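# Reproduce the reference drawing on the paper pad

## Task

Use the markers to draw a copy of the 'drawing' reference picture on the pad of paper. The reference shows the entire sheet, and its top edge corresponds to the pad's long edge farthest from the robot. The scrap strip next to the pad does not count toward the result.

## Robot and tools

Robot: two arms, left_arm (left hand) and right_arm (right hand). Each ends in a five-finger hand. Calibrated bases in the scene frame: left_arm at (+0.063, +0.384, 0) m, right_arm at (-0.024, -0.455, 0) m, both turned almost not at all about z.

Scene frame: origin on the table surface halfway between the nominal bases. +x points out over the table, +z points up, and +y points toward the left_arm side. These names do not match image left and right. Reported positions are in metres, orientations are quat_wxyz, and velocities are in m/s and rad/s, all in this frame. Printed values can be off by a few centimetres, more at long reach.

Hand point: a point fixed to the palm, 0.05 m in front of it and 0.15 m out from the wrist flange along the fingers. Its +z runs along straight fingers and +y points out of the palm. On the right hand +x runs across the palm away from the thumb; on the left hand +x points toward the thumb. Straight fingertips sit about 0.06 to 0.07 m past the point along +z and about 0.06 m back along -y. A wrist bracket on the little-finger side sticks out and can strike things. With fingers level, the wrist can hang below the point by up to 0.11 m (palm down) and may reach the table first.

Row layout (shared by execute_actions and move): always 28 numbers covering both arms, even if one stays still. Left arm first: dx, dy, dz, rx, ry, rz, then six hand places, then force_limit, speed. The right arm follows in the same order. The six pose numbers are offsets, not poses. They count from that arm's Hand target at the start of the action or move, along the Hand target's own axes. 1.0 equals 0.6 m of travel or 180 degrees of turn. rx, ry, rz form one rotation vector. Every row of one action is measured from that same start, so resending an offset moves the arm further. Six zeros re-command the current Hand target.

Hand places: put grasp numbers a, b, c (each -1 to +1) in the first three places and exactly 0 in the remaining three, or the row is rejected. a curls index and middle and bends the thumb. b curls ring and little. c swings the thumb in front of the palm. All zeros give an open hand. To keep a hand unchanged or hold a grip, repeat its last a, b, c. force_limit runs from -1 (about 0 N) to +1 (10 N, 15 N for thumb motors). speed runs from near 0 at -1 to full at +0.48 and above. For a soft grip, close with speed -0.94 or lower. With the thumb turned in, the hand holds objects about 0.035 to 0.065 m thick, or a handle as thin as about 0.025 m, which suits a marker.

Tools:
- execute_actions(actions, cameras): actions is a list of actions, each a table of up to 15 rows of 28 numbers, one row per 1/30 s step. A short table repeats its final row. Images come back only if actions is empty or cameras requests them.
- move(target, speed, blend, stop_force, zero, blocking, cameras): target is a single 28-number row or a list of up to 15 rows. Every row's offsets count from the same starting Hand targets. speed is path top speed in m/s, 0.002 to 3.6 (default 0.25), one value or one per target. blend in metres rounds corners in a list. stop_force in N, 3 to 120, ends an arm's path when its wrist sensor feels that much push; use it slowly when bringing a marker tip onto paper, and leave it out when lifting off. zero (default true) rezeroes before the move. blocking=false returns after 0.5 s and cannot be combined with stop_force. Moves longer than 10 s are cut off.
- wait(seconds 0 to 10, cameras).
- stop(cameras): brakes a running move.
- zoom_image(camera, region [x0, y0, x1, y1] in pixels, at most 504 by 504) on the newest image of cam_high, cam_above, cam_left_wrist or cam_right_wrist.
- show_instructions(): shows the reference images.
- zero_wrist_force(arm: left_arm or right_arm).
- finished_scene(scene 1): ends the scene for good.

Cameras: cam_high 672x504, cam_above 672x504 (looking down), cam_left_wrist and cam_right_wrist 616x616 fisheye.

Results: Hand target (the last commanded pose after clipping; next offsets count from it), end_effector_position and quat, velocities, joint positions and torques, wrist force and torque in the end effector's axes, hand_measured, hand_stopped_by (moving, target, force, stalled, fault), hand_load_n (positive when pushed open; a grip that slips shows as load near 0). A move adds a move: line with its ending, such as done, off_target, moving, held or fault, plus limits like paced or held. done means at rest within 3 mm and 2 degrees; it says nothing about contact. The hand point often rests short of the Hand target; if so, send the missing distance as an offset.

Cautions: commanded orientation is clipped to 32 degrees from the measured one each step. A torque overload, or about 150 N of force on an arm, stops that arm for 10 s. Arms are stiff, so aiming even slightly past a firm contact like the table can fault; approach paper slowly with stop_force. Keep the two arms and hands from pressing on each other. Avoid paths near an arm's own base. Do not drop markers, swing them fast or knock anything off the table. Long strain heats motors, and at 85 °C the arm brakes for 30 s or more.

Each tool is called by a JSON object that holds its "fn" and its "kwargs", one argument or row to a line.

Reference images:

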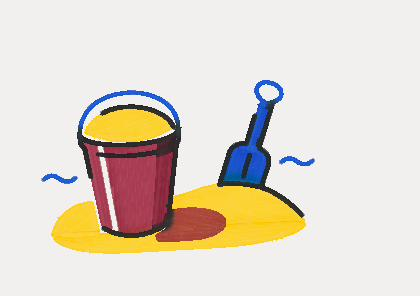

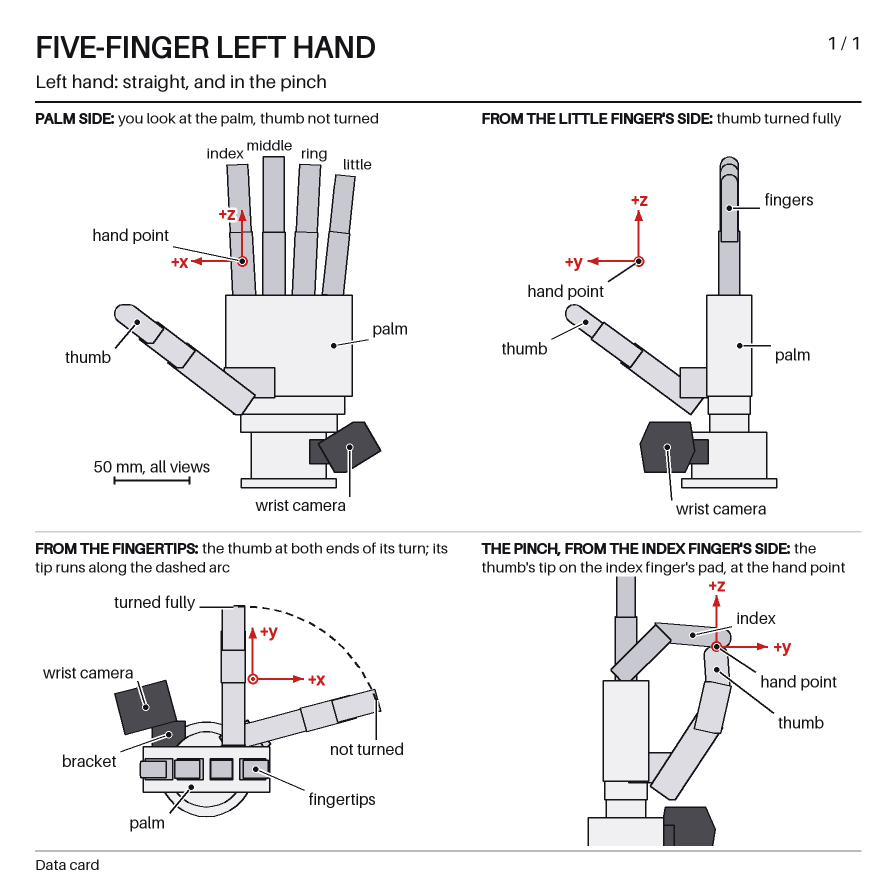

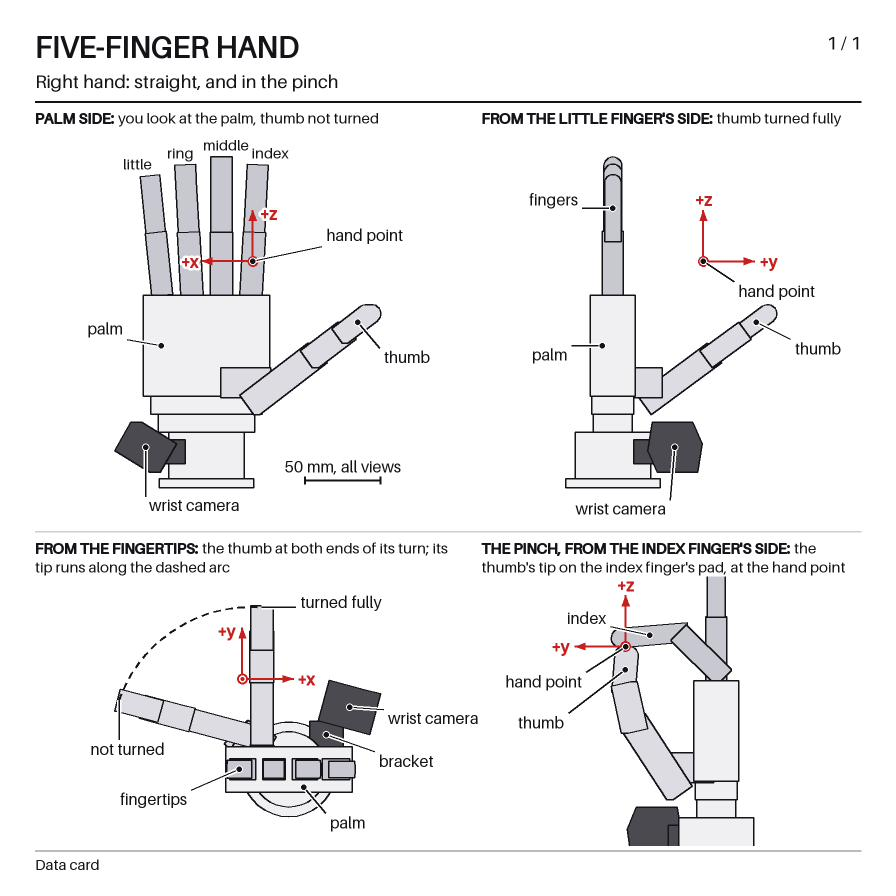

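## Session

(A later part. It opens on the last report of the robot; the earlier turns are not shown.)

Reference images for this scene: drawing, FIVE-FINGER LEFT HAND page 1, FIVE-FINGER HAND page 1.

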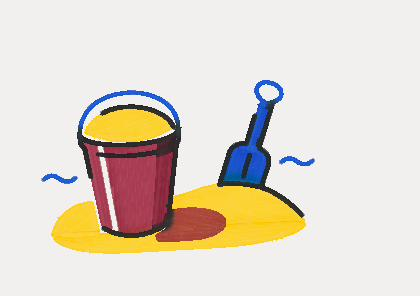

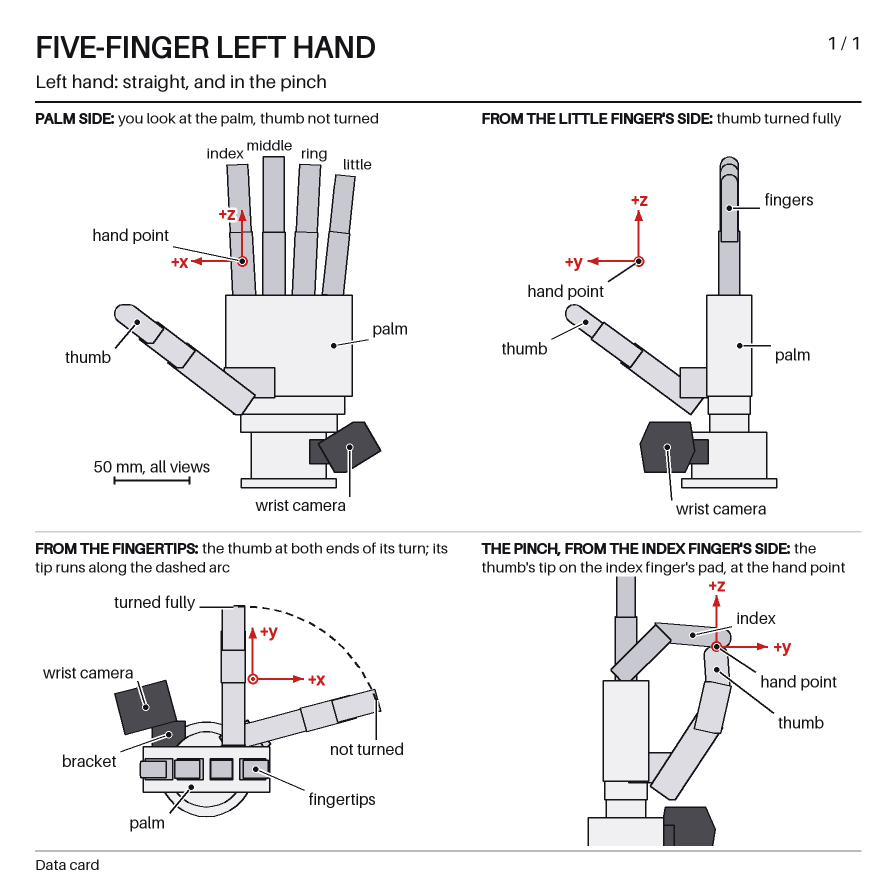

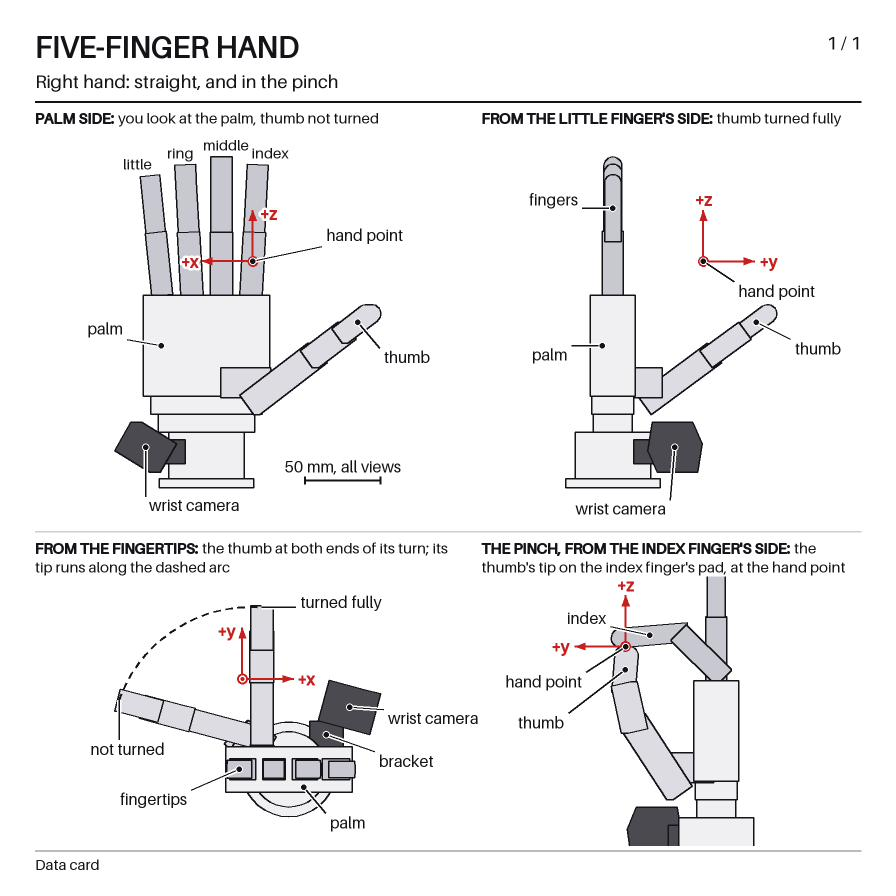

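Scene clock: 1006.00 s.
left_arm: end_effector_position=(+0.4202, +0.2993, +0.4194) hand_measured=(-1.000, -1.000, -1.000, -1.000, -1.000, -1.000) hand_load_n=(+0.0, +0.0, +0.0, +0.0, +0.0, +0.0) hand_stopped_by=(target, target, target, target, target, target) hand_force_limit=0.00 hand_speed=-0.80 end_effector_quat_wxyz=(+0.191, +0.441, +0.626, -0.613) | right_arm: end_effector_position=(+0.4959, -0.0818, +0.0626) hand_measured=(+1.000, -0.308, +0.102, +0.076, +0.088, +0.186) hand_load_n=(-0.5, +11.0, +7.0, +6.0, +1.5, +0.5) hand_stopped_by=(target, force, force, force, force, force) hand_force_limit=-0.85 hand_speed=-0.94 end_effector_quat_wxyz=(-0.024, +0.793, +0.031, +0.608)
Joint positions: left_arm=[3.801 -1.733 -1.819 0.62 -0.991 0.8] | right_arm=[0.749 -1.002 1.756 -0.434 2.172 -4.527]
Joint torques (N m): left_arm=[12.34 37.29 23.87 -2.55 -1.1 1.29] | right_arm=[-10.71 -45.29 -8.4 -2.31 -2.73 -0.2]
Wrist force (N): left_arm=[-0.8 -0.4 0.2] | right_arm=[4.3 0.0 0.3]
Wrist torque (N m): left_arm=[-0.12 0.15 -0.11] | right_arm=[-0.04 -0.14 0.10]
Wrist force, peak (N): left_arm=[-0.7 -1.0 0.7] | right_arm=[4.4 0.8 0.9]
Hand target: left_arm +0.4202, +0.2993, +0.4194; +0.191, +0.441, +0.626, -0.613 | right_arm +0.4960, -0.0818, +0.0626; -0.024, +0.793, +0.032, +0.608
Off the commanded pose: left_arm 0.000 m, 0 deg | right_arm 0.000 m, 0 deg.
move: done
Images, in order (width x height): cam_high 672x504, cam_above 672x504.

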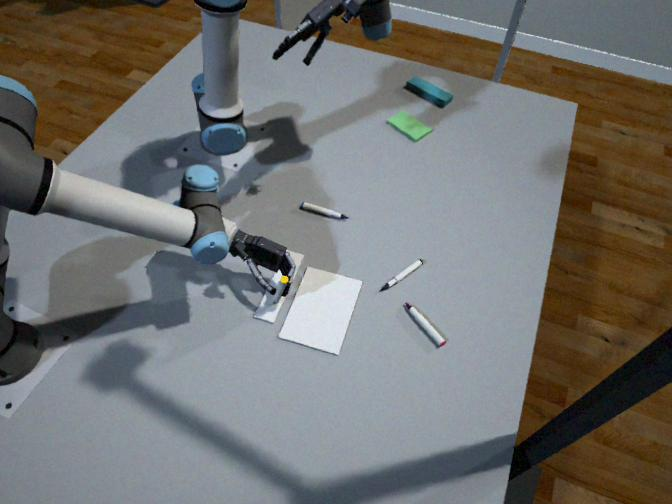

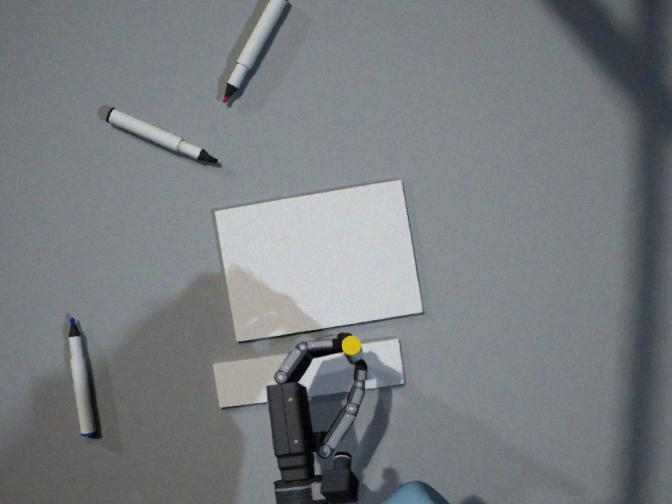

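{"fn": "move", "kwargs": {
  "target": [0, 0, 0, 0, 0, 0, 0, 0, 0, 0, 0, 0, 0, -0.8, 0.00048, 0, -0.00013, 0, 0, 0, 0.8, 0.7, 1, 0, 0, 0, -0.85, -0.94],
  "speed": 0.01
}}

{"fn": "move", "kwargs": {
  "target": [0, 0, 0, 0, 0, 0, 0, 0, 0, 0, 0, 0, 0, -0.8, 0.00048, 0, -0.00013, 0, 0, 0, 0.8, 0.7, 1, 0, 0, 0, -0.85, -0.94],
  "speed": 0.01
}}

{"fn": "move", "kwargs": {
  "target": [0, 0, 0, 0, 0, 0, 0, 0, 0, 0, 0, 0, 0, -0.8, 0.00048, 0, -0.00013, 0, 0, 0, 0.8, 0.7, 1, 0, 0, 0, -0.85, -0.94],
  "speed": 0.01
}}

{"fn": "move", "kwargs": {
  "target": [0, 0, 0, 0, 0, 0, 0, 0, 0, 0, 0, 0, 0, -0.8, 0.00048, 0, -0.00013, 0, 0, 0, 0.8, 0.7, 1, 0, 0, 0, -0.85, -0.94],
  "speed": 0.01
}}

Scene clock: 1034.73 s.
left_arm: end_effector_position=(+0.4202, +0.2993, +0.4194) hand_measured=(-1.000, -1.000, -1.000, -1.000, -1.000, -1.000) hand_load_n=(+0.0, +0.0, +0.0, +0.0, +0.0, +0.0) hand_stopped_by=(target, target, target, target, target, target) hand_force_limit=0.00 hand_speed=-0.80 end_effector_quat_wxyz=(+0.191, +0.441, +0.626, -0.613) | right_arm: end_effector_position=(+0.4959, -0.0819, +0.0629) hand_measured=(+1.000, -0.308, +0.102, +0.076, +0.088, +0.186) hand_load_n=(-0.5, +11.0, +7.5, +6.5, +1.5, +0.5) hand_stopped_by=(target, force, force, force, force, force) hand_force_limit=-0.85 hand_speed=-0.94 end_effector_quat_wxyz=(-0.024, +0.793, +0.032, +0.608)
Joint positions: left_arm=[3.801 -1.733 -1.819 0.62 -0.991 0.8] | right_arm=[0.749 -1.002 1.756 -0.433 2.172 -4.527]
Joint torques (N m): left_arm=[12.22 36.63 23.78 -2.12 -1.08 1.08] | right_arm=[-5.98 -48.66 -22.22 2.04 2.17 -2.67]
Wrist force (N): left_arm=[-0.6 -0.5 0.8] | right_arm=[2.0 0.1 0.5]
Wrist torque (N m): left_arm=[-0.17 0.14 -0.09] | right_arm=[-0.05 -0.21 0.13]
Wrist force, peak (N): left_arm=[-0.7 -0.9 0.7] | right_arm=[4.6 0.0 0.5]
Hand target: left_arm +0.4202, +0.2993, +0.4194; +0.191, +0.441, +0.626, -0.613 | right_arm +0.4960, -0.0818, +0.0629; -0.024, +0.793, +0.032, +0.608
Off the commanded pose: left_arm 0.000 m, 0 deg | right_arm 0.000 m, 0 deg.
move: done

Scene clock: 1035.43 s.
left_arm: end_effector_position=(+0.4202, +0.2993, +0.4194) hand_measured=(-1.000, -1.000, -1.000, -1.000, -1.000, -1.000) hand_load_n=(+0.0, +0.0, +0.0, +0.0, +0.0, +0.0) hand_stopped_by=(target, target, target, target, target, target) hand_force_limit=0.00 hand_speed=-0.80 end_effector_quat_wxyz=(+0.191, +0.441, +0.626, -0.613) | right_arm: end_effector_position=(+0.4960, -0.0818, +0.0632) hand_measured=(+1.000, -0.308, +0.102, +0.076, +0.088, +0.186) hand_load_n=(+0.0, +11.0, +7.5, +6.5, +1.5, +0.5) hand_stopped_by=(target, force, force, force, force, force) hand_force_limit=-0.85 hand_speed=-0.94 end_effector_quat_wxyz=(-0.024, +0.793, +0.032, +0.608)
Joint positions: left_arm=[3.801 -1.733 -1.819 0.62 -0.991 0.8] | right_arm=[0.749 -1.003 1.756 -0.433 2.172 -4.527]
Joint torques (N m): left_arm=[11.95 36.58 24.6 -2.17 -0.95 1.34] | right_arm=[-6.38 -48.67 -26.79 1.91 1.77 -2.76]
Wrist force (N): left_arm=[-0.4 -0.5 0.6] | right_arm=[0.6 0.3 0.6]
Wrist torque (N m): left_arm=[-0.16 0.11 -0.09] | right_arm=[-0.04 -0.14 0.12]
Wrist force, peak (N): left_arm=[-0.8 -0.9 0.7] | right_arm=[1.9 -0.1 0.1]
Hand target: left_arm +0.4202, +0.2993, +0.4194; +0.191, +0.441, +0.626, -0.613 | right_arm +0.4960, -0.0818, +0.0632; -0.024, +0.793, +0.032, +0.608
Off the commanded pose: left_arm 0.000 m, 0 deg | right_arm 0.000 m, 0 deg.
move: done

Scene clock: 1036.13 s.
left_arm: end_effector_position=(+0.4202, +0.2993, +0.4194) hand_measured=(-1.000, -1.000, -1.000, -1.000, -1.000, -1.000) hand_load_n=(+0.0, +0.0, +0.0, +0.0, +0.0, +0.0) hand_stopped_by=(target, target, target, target, target, target) hand_force_limit=0.00 hand_speed=-0.80 end_effector_quat_wxyz=(+0.191, +0.441, +0.626, -0.613) | right_arm: end_effector_position=(+0.4960, -0.0818, +0.0635) hand_measured=(+1.000, -0.308, +0.102, +0.076, +0.088, +0.186) hand_load_n=(+0.0, +10.5, +8.0, +6.5, +1.0, +0.0) hand_stopped_by=(target, force, force, force, force, force) hand_force_limit=-0.85 hand_speed=-0.94 end_effector_quat_wxyz=(-0.024, +0.793, +0.032, +0.608)
Joint positions: left_arm=[3.801 -1.733 -1.819 0.62 -0.991 0.8] | right_arm=[0.749 -1.003 1.756 -0.432 2.172 -4.527]
Joint torques (N m): left_arm=[12.27 36.39 25.2 -2.25 -1.04 1.17] | right_arm=[-6.32 -49.07 -26.74 1.89 1.59 -2.66]
Wrist force (N): left_arm=[-0.7 -0.4 0.4] | right_arm=[0.5 0.3 0.6]
Wrist torque (N m): left_arm=[-0.13 0.14 -0.10] | right_arm=[-0.04 -0.14 0.11]
Wrist force, peak (N): left_arm=[-0.7 -0.7 0.8] | right_arm=[0.6 0.1 0.9]
Hand target: left_arm +0.4202, +0.2993, +0.4194; +0.191, +0.441, +0.626, -0.613 | right_arm +0.4960, -0.0818, +0.0635; -0.024, +0.793, +0.032, +0.608
Off the commanded pose: left_arm 0.000 m, 0 deg | right_arm 0.000 m, 0 deg.
move: done

Scene clock: 1036.83 s.
left_arm: end_effector_position=(+0.4202, +0.2993, +0.4194) hand_measured=(-1.000, -1.000, -1.000, -1.000, -1.000, -1.000) hand_load_n=(-0.5, +0.0, +0.0, +0.0, +0.0, +0.0) hand_stopped_by=(target, target, target, target, target, target) hand_force_limit=0.00 hand_speed=-0.80 end_effector_quat_wxyz=(+0.191, +0.441, +0.626, -0.613) | right_arm: end_effector_position=(+0.4960, -0.0818, +0.0638) hand_measured=(+1.000, -0.308, +0.102, +0.076, +0.088, +0.186) hand_load_n=(+0.0, +10.5, +7.5, +6.5, +1.0, +0.0) hand_stopped_by=(target, force, force, force, force, force) hand_force_limit=-0.85 hand_speed=-0.94 end_effector_quat_wxyz=(-0.024, +0.793, +0.032, +0.608)
Joint positions: left_arm=[3.801 -1.733 -1.819 0.62 -0.991 0.8] | right_arm=[0.749 -1.004 1.756 -0.432 2.172 -4.527]
Joint torques (N m): left_arm=[12.67 36.25 24.21 -2.19 -1.04 1.16] | right_arm=[-5.52 -49.3 -26.58 1.8 1.34 -2.65]
Wrist force (N): left_arm=[-0.5 -0.7 0.6] | right_arm=[0.6 0.4 0.6]
Wrist torque (N m): left_arm=[-0.19 0.12 -0.09] | right_arm=[-0.01 -0.15 0.12]
Wrist force, peak (N): left_arm=[-0.4 -1.0 0.7] | right_arm=[0.8 0.2 0.8]
Hand target: left_arm +0.4202, +0.2993, +0.4194; +0.191, +0.441, +0.626, -0.613 | right_arm +0.4960, -0.0818, +0.0638; -0.024, +0.793, +0.032, +0.608
Off the commanded pose: left_arm 0.000 m, 0 deg | right_arm 0.000 m, 0 deg.
move: done

{"fn": "move", "kwargs": {
  "target": [
    [0, 0, 0, 0, 0, 0, 0, 0, 0, 0, 0, 0, 0, -0.8, -0.00064, 0, 0.00017, 0, 0, 0, 0.8, 0.7, 1, 0, 0, 0, -0.85, -0.94],
    [0, 0, 0, 0, 0, 0, 0, 0, 0, 0, 0, 0, 0, -0.8, -0.00064, 0.05, 0.00017, 0, 0, 0, 0.8, 0.7, 1, 0, 0, 0, -0.85, -0.94],
    [0, 0, 0, 0, 0, 0, 0, 0, 0, 0, 0, 0, 0, -0.8, -0.00064, 0.0, 0.00017, 0, 0, 0, 0.8, 0.7, 1, 0, 0, 0, -0.85, -0.94]
  ],
  "speed": 0.04,
  "cameras": ["cam_high", "cam_above"]
}}

{"fn": "zoom_image", "kwargs": {
  "camera": "cam_above",
  "region": [230, 310, 450, 470]
}}

Scene clock: 1053.53 s.
left_arm: end_effector_position=(+0.4202, +0.2993, +0.4194) hand_measured=(-1.000, -1.000, -1.000, -1.000, -1.000, -1.000) hand_load_n=(+0.0, +0.0, +0.0, +0.0, +0.0, +0.0) hand_stopped_by=(target, target, target, target, target, target) hand_force_limit=0.00 hand_speed=-0.80 end_effector_quat_wxyz=(+0.191, +0.441, +0.626, -0.613) | right_arm: end_effector_position=(+0.4959, -0.0818, +0.0634) hand_measured=(+1.000, -0.308, +0.102, +0.076, +0.088, +0.186) hand_load_n=(+0.0, +10.5, +8.0, +6.5, +1.5, +0.0) hand_stopped_by=(target, force, force, force, force, force) hand_force_limit=-0.85 hand_speed=-0.94 end_effector_quat_wxyz=(-0.024, +0.793, +0.031, +0.608) end_effector_velocity=(+0.000, -0.001, +0.000) end_effector_angular_velocity=(+0.002, +0.000, +0.002)
Joint positions: left_arm=[3.801 -1.733 -1.819 0.62 -0.991 0.8] | right_arm=[0.749 -1.003 1.756 -0.432 2.172 -4.527]
Joint velocities: left_arm=[within noise] | right_arm=[-0.003 -0.002 0.004 -0.003 -0.005 0]
Joint torques (N m): left_arm=[11.99 37.14 24.49 -2.06 -1.02 1.16] | right_arm=[-7.7 -51 -7.5 -2.89 -2.56 -0.65]
Wrist force (N): left_arm=[-0.3 -0.5 0.6] | right_arm=[0.2 0.4 0.3]
Wrist torque (N m): left_arm=[-0.16 0.09 -0.07] | right_arm=[0.00 -0.08 0.10]
Wrist force, peak (N): left_arm=[-0.6 -1.0 0.6] | right_arm=[0.9 0.6 0.9]
Hand target: left_arm +0.4202, +0.2993, +0.4194; +0.191, +0.441, +0.626, -0.613 | right_arm +0.4960, -0.0818, +0.0634; -0.024, +0.793, +0.032, +0.608
Off the commanded pose: left_arm 0.000 m, 0 deg | right_arm 0.000 m, 0 deg.
move: done
Images, in order (width x height): cam_high 672x504, cam_above 672x504.

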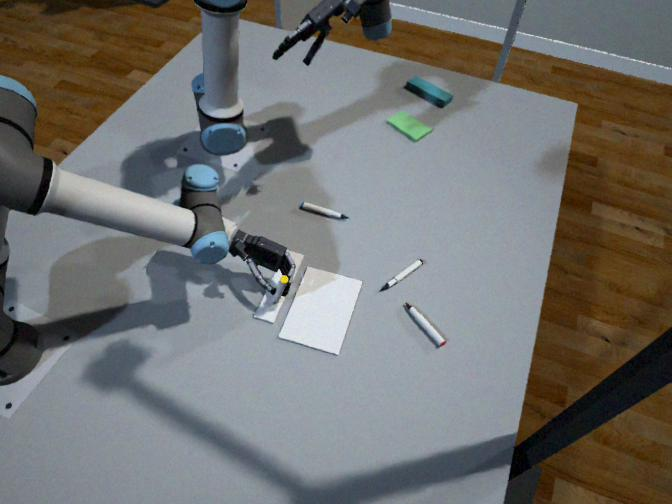

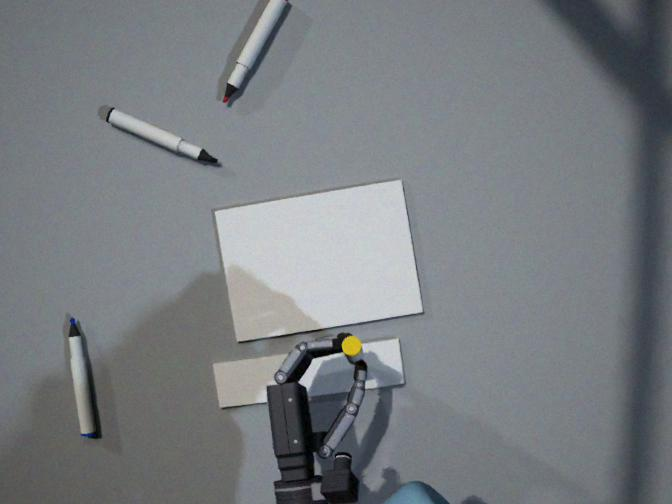

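Scaled by 2.291.

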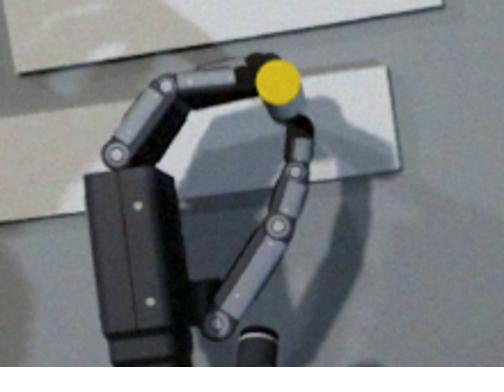

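{"fn": "move", "kwargs": {
  "target": [
    [0, 0, 0, 0, 0, 0, 0, 0, 0, 0, 0, 0, 0, -0.8, -0.00048, 0, 0.00013, 0, 0, 0, 0.8, 0.7, 1, 0, 0, 0, -0.85, -0.94],
    [0, 0, 0, 0, 0, 0, 0, 0, 0, 0, 0, 0, 0, -0.8, -0.00048, 0.05, 0.00013, 0, 0, 0, 0.8, 0.7, 1, 0, 0, 0, -0.85, -0.94]
  ],
  "speed": 0.04
}}

{"fn": "move", "kwargs": {
  "target": [0, 0, 0, 0, 0, 0, 0, 0, 0, 0, 0, 0, 0, -0.8, 0, -0.05, 0, 0, 0, 0, 0.8, 0.7, 1, 0, 0, 0, -0.85, -0.94],
  "speed": 0.04,
  "cameras": ["cam_above"]
}}

{"fn": "zoom_image", "kwargs": {
  "camera": "cam_above",
  "region": [230, 310, 450, 470]
}}

Scene clock: 1068.03 s.
left_arm: end_effector_position=(+0.4202, +0.2993, +0.4194) hand_measured=(-1.000, -1.000, -1.000, -1.000, -1.000, -1.000) hand_load_n=(+0.0, +0.0, +0.0, +0.0, +0.0, +0.0) hand_stopped_by=(target, target, target, target, target, target) hand_force_limit=0.00 hand_speed=-0.80 end_effector_quat_wxyz=(+0.191, +0.441, +0.626, -0.613) | right_arm: end_effector_position=(+0.4984, -0.1117, +0.0632) hand_measured=(+1.000, -0.308, +0.102, +0.076, +0.088, +0.186) hand_load_n=(+0.0, +11.0, +8.0, +6.5, +1.5, +0.0) hand_stopped_by=(target, force, force, force, force, force) hand_force_limit=-0.85 hand_speed=-0.94 end_effector_quat_wxyz=(-0.024, +0.793, +0.032, +0.608) end_effector_velocity=(+0.000, +0.000, +0.001) end_effector_angular_velocity=(-0.001, -0.001, -0.003)
Joint positions: left_arm=[3.801 -1.733 -1.819 0.62 -0.991 0.8] | right_arm=[0.696 -1.047 1.833 -0.477 2.122 -4.547]
Joint velocities: left_arm=[within noise] | right_arm=[0.002 0.001 -0.004 0.003 0.005 0]
Joint torques (N m): left_arm=[12.38 36.78 25.38 -2.29 -0.94 1.07] | right_arm=[9.87 -28.98 -27.56 1.76 3.64 0.49]
Wrist force (N): left_arm=[-0.4 -0.8 0.5] | right_arm=[0.4 0.5 0.8]
Wrist torque (N m): left_arm=[-0.19 0.09 -0.07] | right_arm=[0.01 -0.14 0.23]
Wrist force, peak (N): left_arm=[-0.8 -0.6 0.8] | right_arm=[1.5 0.2 0.4]
Hand target: left_arm +0.4202, +0.2993, +0.4194; +0.191, +0.441, +0.626, -0.613 | right_arm +0.4983, -0.1117, +0.0631; -0.024, +0.793, +0.032, +0.608
Off the commanded pose: left_arm 0.000 m, 0 deg | right_arm 0.000 m, 0 deg.
move: done

Scene clock: 1069.07 s.
left_arm: end_effector_position=(+0.4202, +0.2993, +0.4194) hand_measured=(-1.000, -1.000, -1.000, -1.000, -1.000, -1.000) hand_load_n=(+0.0, +0.0, +0.0, +0.0, +0.0, +0.0) hand_stopped_by=(target, target, target, target, target, target) hand_force_limit=0.00 hand_speed=-0.80 end_effector_quat_wxyz=(+0.191, +0.441, +0.626, -0.613) | right_arm: end_effector_position=(+0.4959, -0.0818, +0.0631) hand_measured=(+1.000, -0.308, +0.102, +0.076, +0.088, +0.186) hand_load_n=(+0.5, +10.5, +8.0, +6.5, +1.5, +0.0) hand_stopped_by=(target, force, force, force, force, force) hand_force_limit=-0.85 hand_speed=-0.94 end_effector_quat_wxyz=(-0.024, +0.793, +0.031, +0.608)
Joint positions: left_arm=[3.801 -1.733 -1.819 0.62 -0.991 0.8] | right_arm=[0.749 -1.003 1.756 -0.433 2.172 -4.527]
Joint torques (N m): left_arm=[12.24 36.15 24.77 -1.89 -0.98 1.12] | right_arm=[-8.92 -48.88 -5.69 -2.62 -2.83 -0.45]
Wrist force (N): left_arm=[-0.6 -0.6 0.4] | right_arm=[0.9 0.1 0.6]
Wrist torque (N m): left_arm=[-0.17 0.13 -0.09] | right_arm=[-0.05 -0.12 0.11]
Wrist force, peak (N): left_arm=[-0.9 -0.5 0.6] | right_arm=[0.6 0.5 1.0]
Hand target: left_arm +0.4202, +0.2993, +0.4194; +0.191, +0.441, +0.626, -0.613 | right_arm +0.4960, -0.0818, +0.0631; -0.024, +0.793, +0.032, +0.608
Off the commanded pose: left_arm 0.000 m, 0 deg | right_arm 0.000 m, 0 deg.
move: done
Images, in order (width x height): cam_above 672x504.

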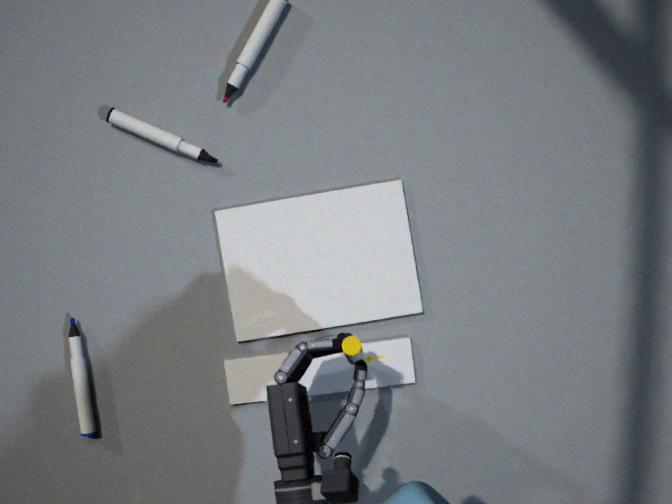

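Scaled by 2.291.

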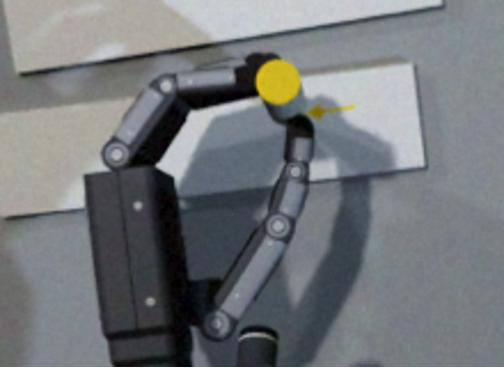

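{"fn": "zoom_image", "kwargs": {
  "camera": "cam_above",
  "region": [205, 195, 235, 225]
}}

{"fn": "zoom_image", "kwargs": {
  "camera": "cam_above",
  "region": [390, 165, 420, 195]
}}

{"fn": "zoom_image", "kwargs": {
  "camera": "cam_above",
  "region": [410, 300, 440, 330]
}}

{"fn": "zoom_image", "kwargs": {
  "camera": "cam_above",
  "region": [225, 325, 255, 355]
}}

{"fn": "zoom_image", "kwargs": {
  "camera": "cam_above",
  "region": [340, 330, 420, 400]
}}

Scaled by 16.800.

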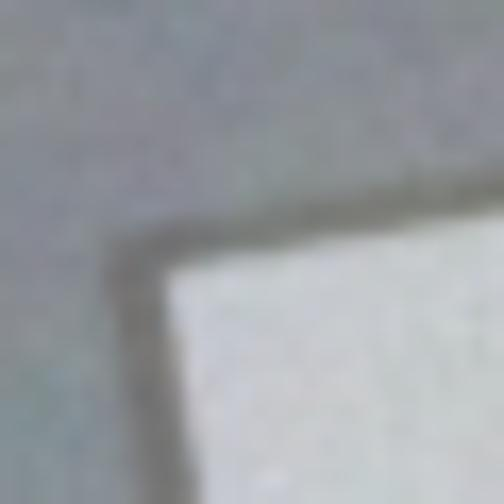

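Scaled by 16.800.

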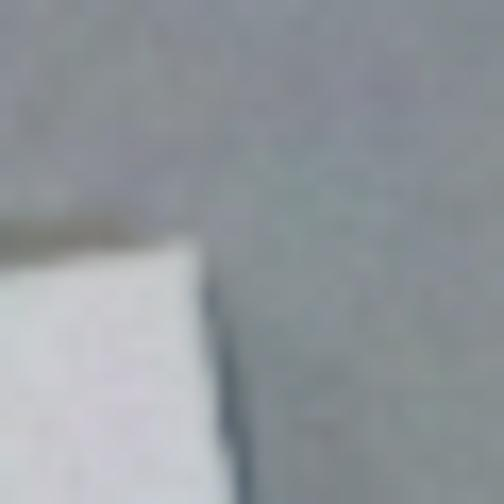

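Scaled by 16.800.

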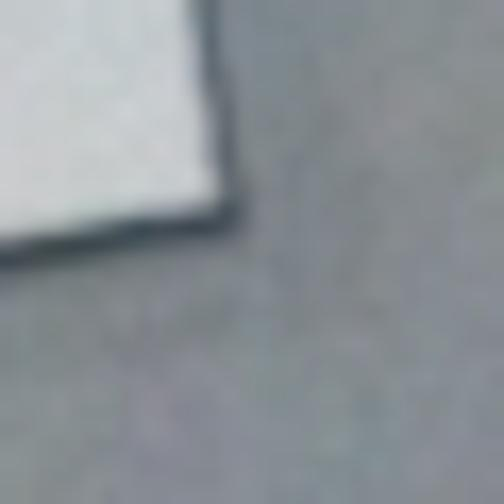

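Scaled by 16.800.

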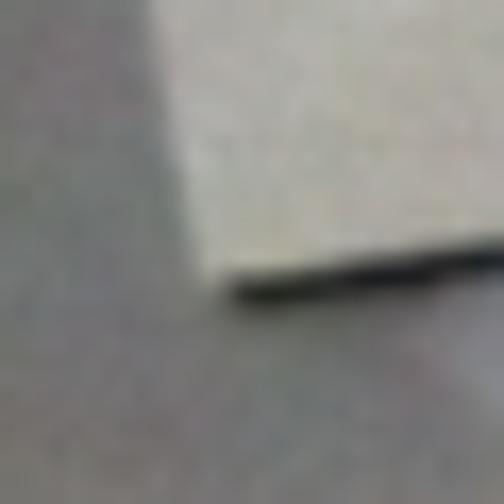

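Scaled by 6.300.

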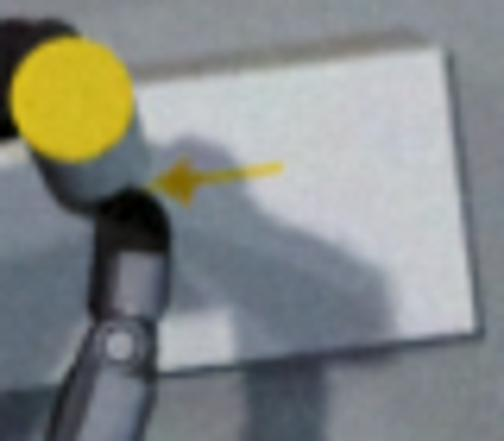

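{"fn": "move", "kwargs": {
  "target": [
    [0, 0, 0, 0, 0, 0, 0, 0, 0, 0, 0, 0, 0, -0.8, 0.0322, 0, -0.0086, 0, 0, 0, 0.8, 0.7, 1, 0, 0, 0, -0.85, -0.94],
    [0, 0, 0, 0, 0, 0, 0, 0, 0, 0, 0, 0, 0, -0.8, 0.0692, 0.003, 0.1292, 0, 0, 0, 0.8, 0.7, 1, 0, 0, 0, -0.85, -0.94],
    [0, 0, 0, 0, 0, 0, 0, 0, 0, 0, 0, 0, 0, -0.8, 0.0547, 0.003, 0.1331, 0, 0, 0, 0.8, 0.7, 1, 0, 0, 0, -0.85, -0.94]
  ],
  "speed": 0.08,
  "cameras": ["cam_above"]
}}

{"fn": "zoom_image", "kwargs": {
  "camera": "cam_above",
  "region": [200, 170, 450, 420]
}}

{"fn": "move", "kwargs": {
  "target": [0, 0, 0, 0, 0, 0, 0, 0, 0, 0, 0, 0, 0, -0.8, -0.0225, 0, 0.006, 0, 0, 0, 0.8, 0.7, 1, 0, 0, 0, -0.85, -0.94],
  "speed": 0.004,
  "stop_force": 3,
  "cameras": ["cam_above"]
}}

Scene clock: 1119.93 s.
left_arm: end_effector_position=(+0.4202, +0.2993, +0.4194) hand_measured=(-1.000, -1.000, -1.000, -1.000, -1.000, -1.000) hand_load_n=(+0.0, +0.0, +0.0, +0.0, +0.0, +0.0) hand_stopped_by=(target, target, target, target, target, target) hand_force_limit=0.00 hand_speed=-0.80 end_effector_quat_wxyz=(+0.191, +0.441, +0.626, -0.613) | right_arm: end_effector_position=(+0.5814, -0.0769, +0.0740) hand_measured=(+1.000, -0.308, +0.102, +0.076, +0.088, +0.186) hand_load_n=(+0.0, +11.0, +8.0, +6.5, +1.0, +0.0) hand_stopped_by=(target, force, force, force, force, force) hand_force_limit=-0.85 hand_speed=-0.94 end_effector_quat_wxyz=(-0.024, +0.793, +0.032, +0.608)
Joint positions: left_arm=[3.801 -1.733 -1.819 0.62 -0.991 0.8] | right_arm=[0.654 -0.918 1.565 -0.344 2.082 -4.561]
Joint torques (N m): left_arm=[12.17 36.08 23.87 -1.78 -0.88 1.15] | right_arm=[8.6 -54.91 -27.35 1.83 3.13 2.95]
Wrist force (N): left_arm=[-0.4 -0.5 0.6] | right_arm=[0.6 0.6 0.7]
Wrist torque (N m): left_arm=[-0.16 0.10 -0.08] | right_arm=[0.00 -0.15 0.23]
Wrist force, peak (N): left_arm=[-0.8 -0.7 0.9] | right_arm=[0.8 0.7 1.5]
Hand target: left_arm +0.4202, +0.2993, +0.4194; +0.191, +0.441, +0.626, -0.613 | right_arm +0.5815, -0.0769, +0.0741; -0.024, +0.793, +0.032, +0.608
Off the commanded pose: left_arm 0.000 m, 0 deg | right_arm 0.000 m, 0 deg.
move: done
Images, in order (width x height): cam_above 672x504.

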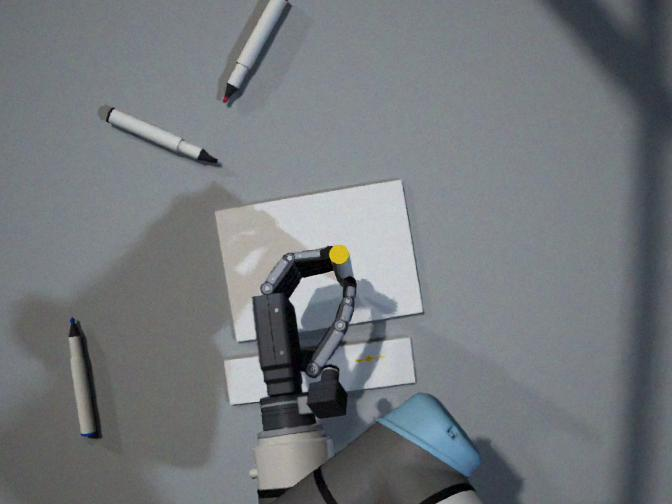

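Scaled by 2.016.

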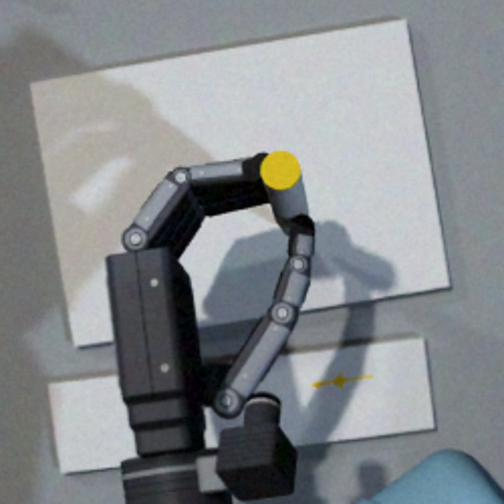

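Scene clock: 1123.83 s.
left_arm: end_effector_position=(+0.4202, +0.2993, +0.4194) hand_measured=(-1.000, -1.000, -1.000, -1.000, -1.000, -1.000) hand_load_n=(-0.5, +0.0, +0.0, +0.0, +0.0, +0.0) hand_stopped_by=(target, target, target, target, target, target) hand_force_limit=0.00 hand_speed=-0.80 end_effector_quat_wxyz=(+0.191, +0.441, +0.626, -0.613) | right_arm: end_effector_position=(+0.5815, -0.0769, +0.0629) hand_measured=(+1.000, -0.308, +0.102, +0.076, +0.088, +0.186) hand_load_n=(-0.5, +11.0, +7.5, +6.5, +1.5, +0.5) hand_stopped_by=(target, force, force, force, force, force) hand_force_limit=-0.85 hand_speed=-0.94 end_effector_quat_wxyz=(-0.024, +0.793, +0.031, +0.608)
Joint positions: left_arm=[3.801 -1.733 -1.819 0.62 -0.991 0.8] | right_arm=[0.654 -0.902 1.571 -0.367 2.082 -4.561]
Joint torques (N m): left_arm=[11.92 36.45 24.86 -1.51 -0.81 1.14] | right_arm=[8.99 -52.59 -20.01 2.4 2.93 2.78]
Wrist force (N): left_arm=[-0.5 -0.9 0.8] | right_arm=[4.1 0.7 0.2]
Wrist torque (N m): left_arm=[-0.22 0.13 -0.08] | right_arm=[0.03 -0.15 0.20]
Wrist force, peak (N): left_arm=[-1.0 -0.5 0.7] | right_arm=[4.9 0.6 0.5]
Hand target: left_arm +0.4202, +0.2993, +0.4194; +0.191, +0.441, +0.626, -0.613 | right_arm +0.5815, -0.0769, +0.0629; -0.024, +0.793, +0.031, +0.608 (not the last commanded pose)
Off the commanded pose: left_arm 0.000 m, 0 deg | right_arm 0.003 m, 0 deg.
move: contact (right_arm)
Images, in order (width x height): cam_above 672x504.

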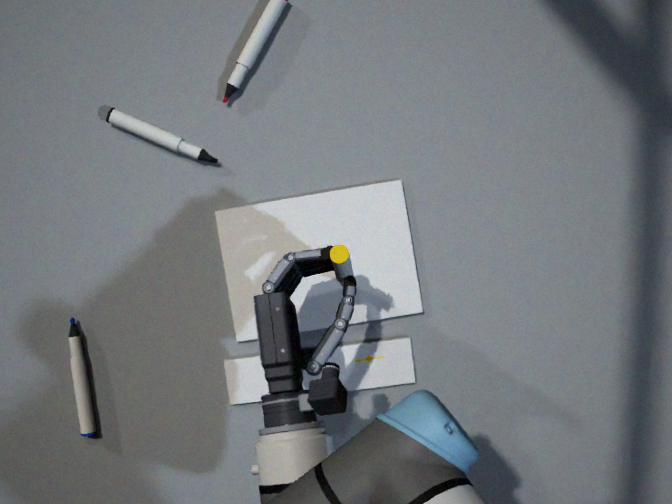

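{"fn": "move", "kwargs": {
  "target": [
    [0, 0, 0, 0, 0, 0, 0, 0, 0, 0, 0, 0, 0, -0.8, 0.0483, 0, -0.013, 0, 0, 0, 0.8, 0.7, 1, 0, 0, 0, -0.85, -0.94],
    [0, 0, 0, 0, 0, 0, 0, 0, 0, 0, 0, 0, 0, -0.8, 0.0483, -0.1, -0.013, 0, 0, 0, 0.8, 0.7, 1, 0, 0, 0, -0.85, -0.94]
  ],
  "speed": 0.1,
  "cameras": ["cam_above"]
}}

{"fn": "zoom_image", "kwargs": {
  "camera": "cam_above",
  "region": [290, 170, 450, 330]
}}

{"fn": "zoom_image", "kwargs": {
  "camera": "cam_above",
  "region": [330, 240, 390, 300]
}}

Scene clock: 1147.73 s.
left_arm: end_effector_position=(+0.4202, +0.2993, +0.4194) hand_measured=(-1.000, -1.000, -1.000, -1.000, -1.000, -1.000) hand_load_n=(-0.5, +0.0, +0.0, +0.0, +0.0, +0.0) hand_stopped_by=(target, target, target, target, target, target) hand_force_limit=0.00 hand_speed=-0.80 end_effector_quat_wxyz=(+0.191, +0.441, +0.626, -0.613) | right_arm: end_effector_position=(+0.5767, -0.0171, +0.0928) hand_measured=(+1.000, -0.308, +0.102, +0.076, +0.088, +0.186) hand_load_n=(+0.0, +10.5, +8.0, +6.5, +1.0, -0.5) hand_stopped_by=(target, force, force, force, force, force) hand_force_limit=-0.85 hand_speed=-0.94 end_effector_quat_wxyz=(-0.024, +0.793, +0.031, +0.608)
Joint positions: left_arm=[3.801 -1.733 -1.819 0.62 -0.991 0.8] | right_arm=[0.744 -0.851 1.386 -0.216 2.167 -4.529]
Joint torques (N m): left_arm=[11.4 36.49 25.1 -1.3 -0.88 1.21] | right_arm=[-3.19 -54.6 -18.39 -2.99 -2.44 -2.85]
Wrist force (N): left_arm=[-0.7 -0.5 0.6] | right_arm=[0.5 0.9 0.5]
Wrist torque (N m): left_arm=[-0.15 0.14 -0.10] | right_arm=[0.08 -0.11 0.14]
Wrist force, peak (N): left_arm=[-0.9 -0.6 0.8] | right_arm=[4.4 0.7 0.3]
Hand target: left_arm +0.4202, +0.2993, +0.4194; +0.191, +0.441, +0.626, -0.613 | right_arm +0.5767, -0.0170, +0.0929; -0.024, +0.793, +0.031, +0.608
Off the commanded pose: left_arm 0.000 m, 0 deg | right_arm 0.000 m, 0 deg.
move: done
Images, in order (width x height): cam_above 672x504.

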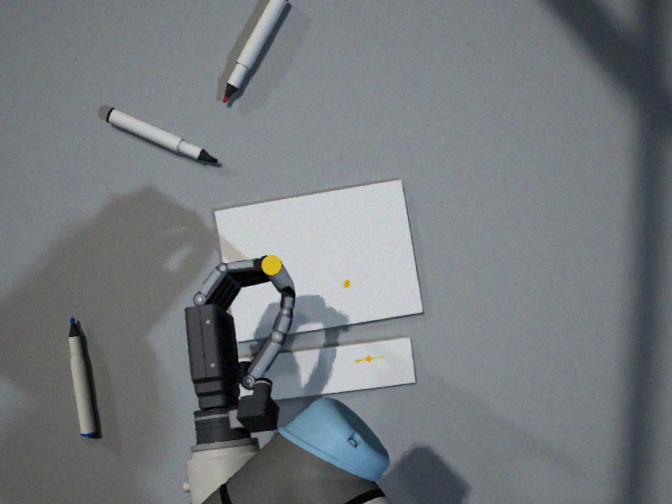

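Scaled by 3.150.

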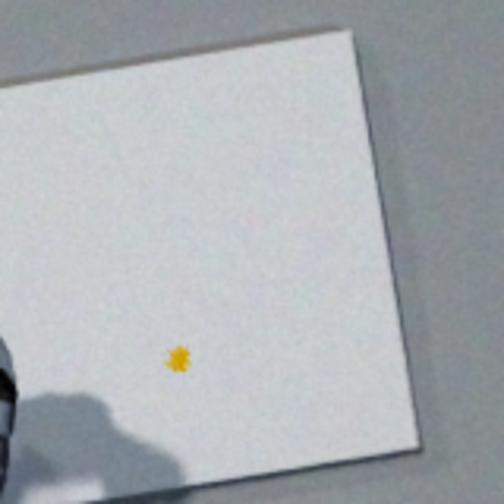

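Scaled by 8.400.

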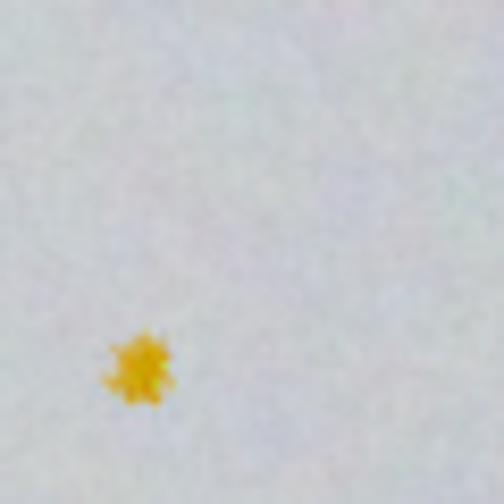

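{"fn": "move", "kwargs": {
  "target": [
    [0,0,0,0,0,0,0,0,0,0,0,0,0,-0.8,-0.04552,0.07775,0.00141,0,0,0,0.8,0.7,1,0,0,0,-0.85,-0.94],
    [0,0,0,0,0,0,0,0,0,0,0,0,0,-0.8,-0.05052,0.0786,0.00275,0,0,0,0.8,0.7,1,0,0,0,-0.85,-0.94],
    [0,0,0,0,0,0,0,0,0,0,0,0,0,-0.8,-0.05052,0.12775,0.00275,0,0,0,0.8,0.7,1,0,0,0,-0.85,-0.94],
    [0,0,0,0,0,0,0,0,0,0,0,0,0,-0.8,-0.04552,0.1286,0.00141,0,0,0,0.8,0.7,1,0,0,0,-0.85,-0.94],
    [0,0,0,0,0,0,0,0,0,0,0,0,0,-0.8,-0.0027,0.1286,-0.01007,0,0,0,0.8,0.7,1,0,0,0,-0.85,-0.94],
    [0,0,0,0,0,0,0,0,0,0,0,0,0,-0.8,-0.0027,0.0,-0.01007,0,0,0,0.8,0.7,1,0,0,0,-0.85,-0.94]
  ],
  "speed": [0.1, 0.02, 0.04, 0.04, 0.1, 0.15],
  "blend": [0, 0.001, 0.001, 0.001, 0.005, 0],
  "cameras": ["cam_above"]
}}

{"fn": "zoom_image", "kwargs": {
  "camera": "cam_above",
  "region": [290, 170, 450, 330]
}}

{"fn": "zoom_image", "kwargs": {
  "camera": "cam_above",
  "region": [325, 260, 385, 310]
}}

Scene clock: 1218.27 s.
left_arm: end_effector_position=(+0.4202, +0.2993, +0.4194) hand_measured=(-1.000, -1.000, -1.000, -1.000, -1.000, -1.000) hand_load_n=(+0.0, +0.0, +0.0, +0.0, +0.0, +0.0) hand_stopped_by=(target, target, target, target, target, target) hand_force_limit=0.00 hand_speed=-0.80 end_effector_quat_wxyz=(+0.191, +0.441, +0.626, -0.613) | right_arm: end_effector_position=(+0.5705, -0.0176, +0.0928) hand_measured=(+1.000, -0.308, +0.102, +0.076, +0.088, +0.186) hand_load_n=(+0.0, +10.5, +7.5, +6.5, +1.5, +0.0) hand_stopped_by=(target, force, force, force, force, force) hand_force_limit=-0.85 hand_speed=-0.94 end_effector_quat_wxyz=(-0.024, +0.793, +0.031, +0.608)
Joint positions: left_arm=[3.801 -1.733 -1.819 0.62 -0.991 0.8] | right_arm=[0.75 -0.86 1.402 -0.222 2.173 -4.527]
Joint torques (N m): left_arm=[12.1 36.41 24.9 -1.37 -0.68 1.15] | right_arm=[2.91 -49.02 -22.9 -2.35 -1.76 -3]
Wrist force (N): left_arm=[-0.5 -0.6 0.4] | right_arm=[0.7 0.8 0.4]
Wrist torque (N m): left_arm=[-0.16 0.10 -0.09] | right_arm=[0.08 -0.14 0.19]
Wrist force, peak (N): left_arm=[-0.6 -0.9 0.6] | right_arm=[2.9 -0.4 0.0]
Hand target: left_arm +0.4202, +0.2993, +0.4194; +0.191, +0.441, +0.626, -0.613 | right_arm +0.5705, -0.0175, +0.0929; -0.024, +0.793, +0.031, +0.608
Off the commanded pose: left_arm 0.000 m, 0 deg | right_arm 0.000 m, 0 deg.
move: done
Images, in order (width x height): cam_above 672x504.

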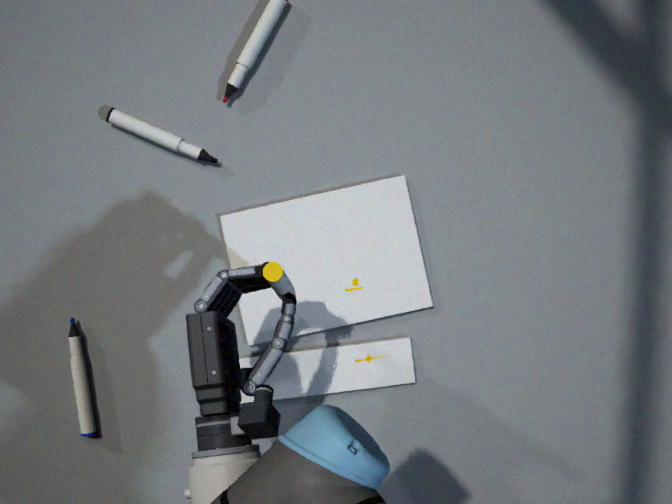

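Scaled by 3.150.

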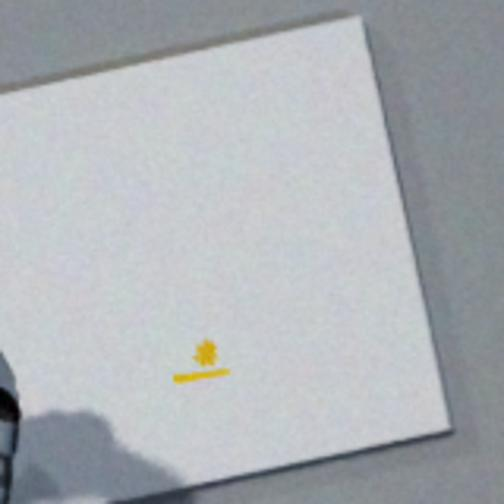

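Scaled by 8.400.

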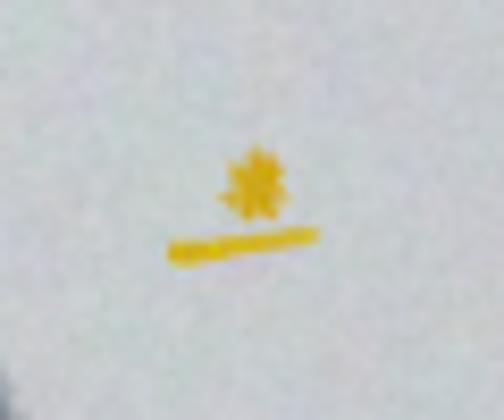

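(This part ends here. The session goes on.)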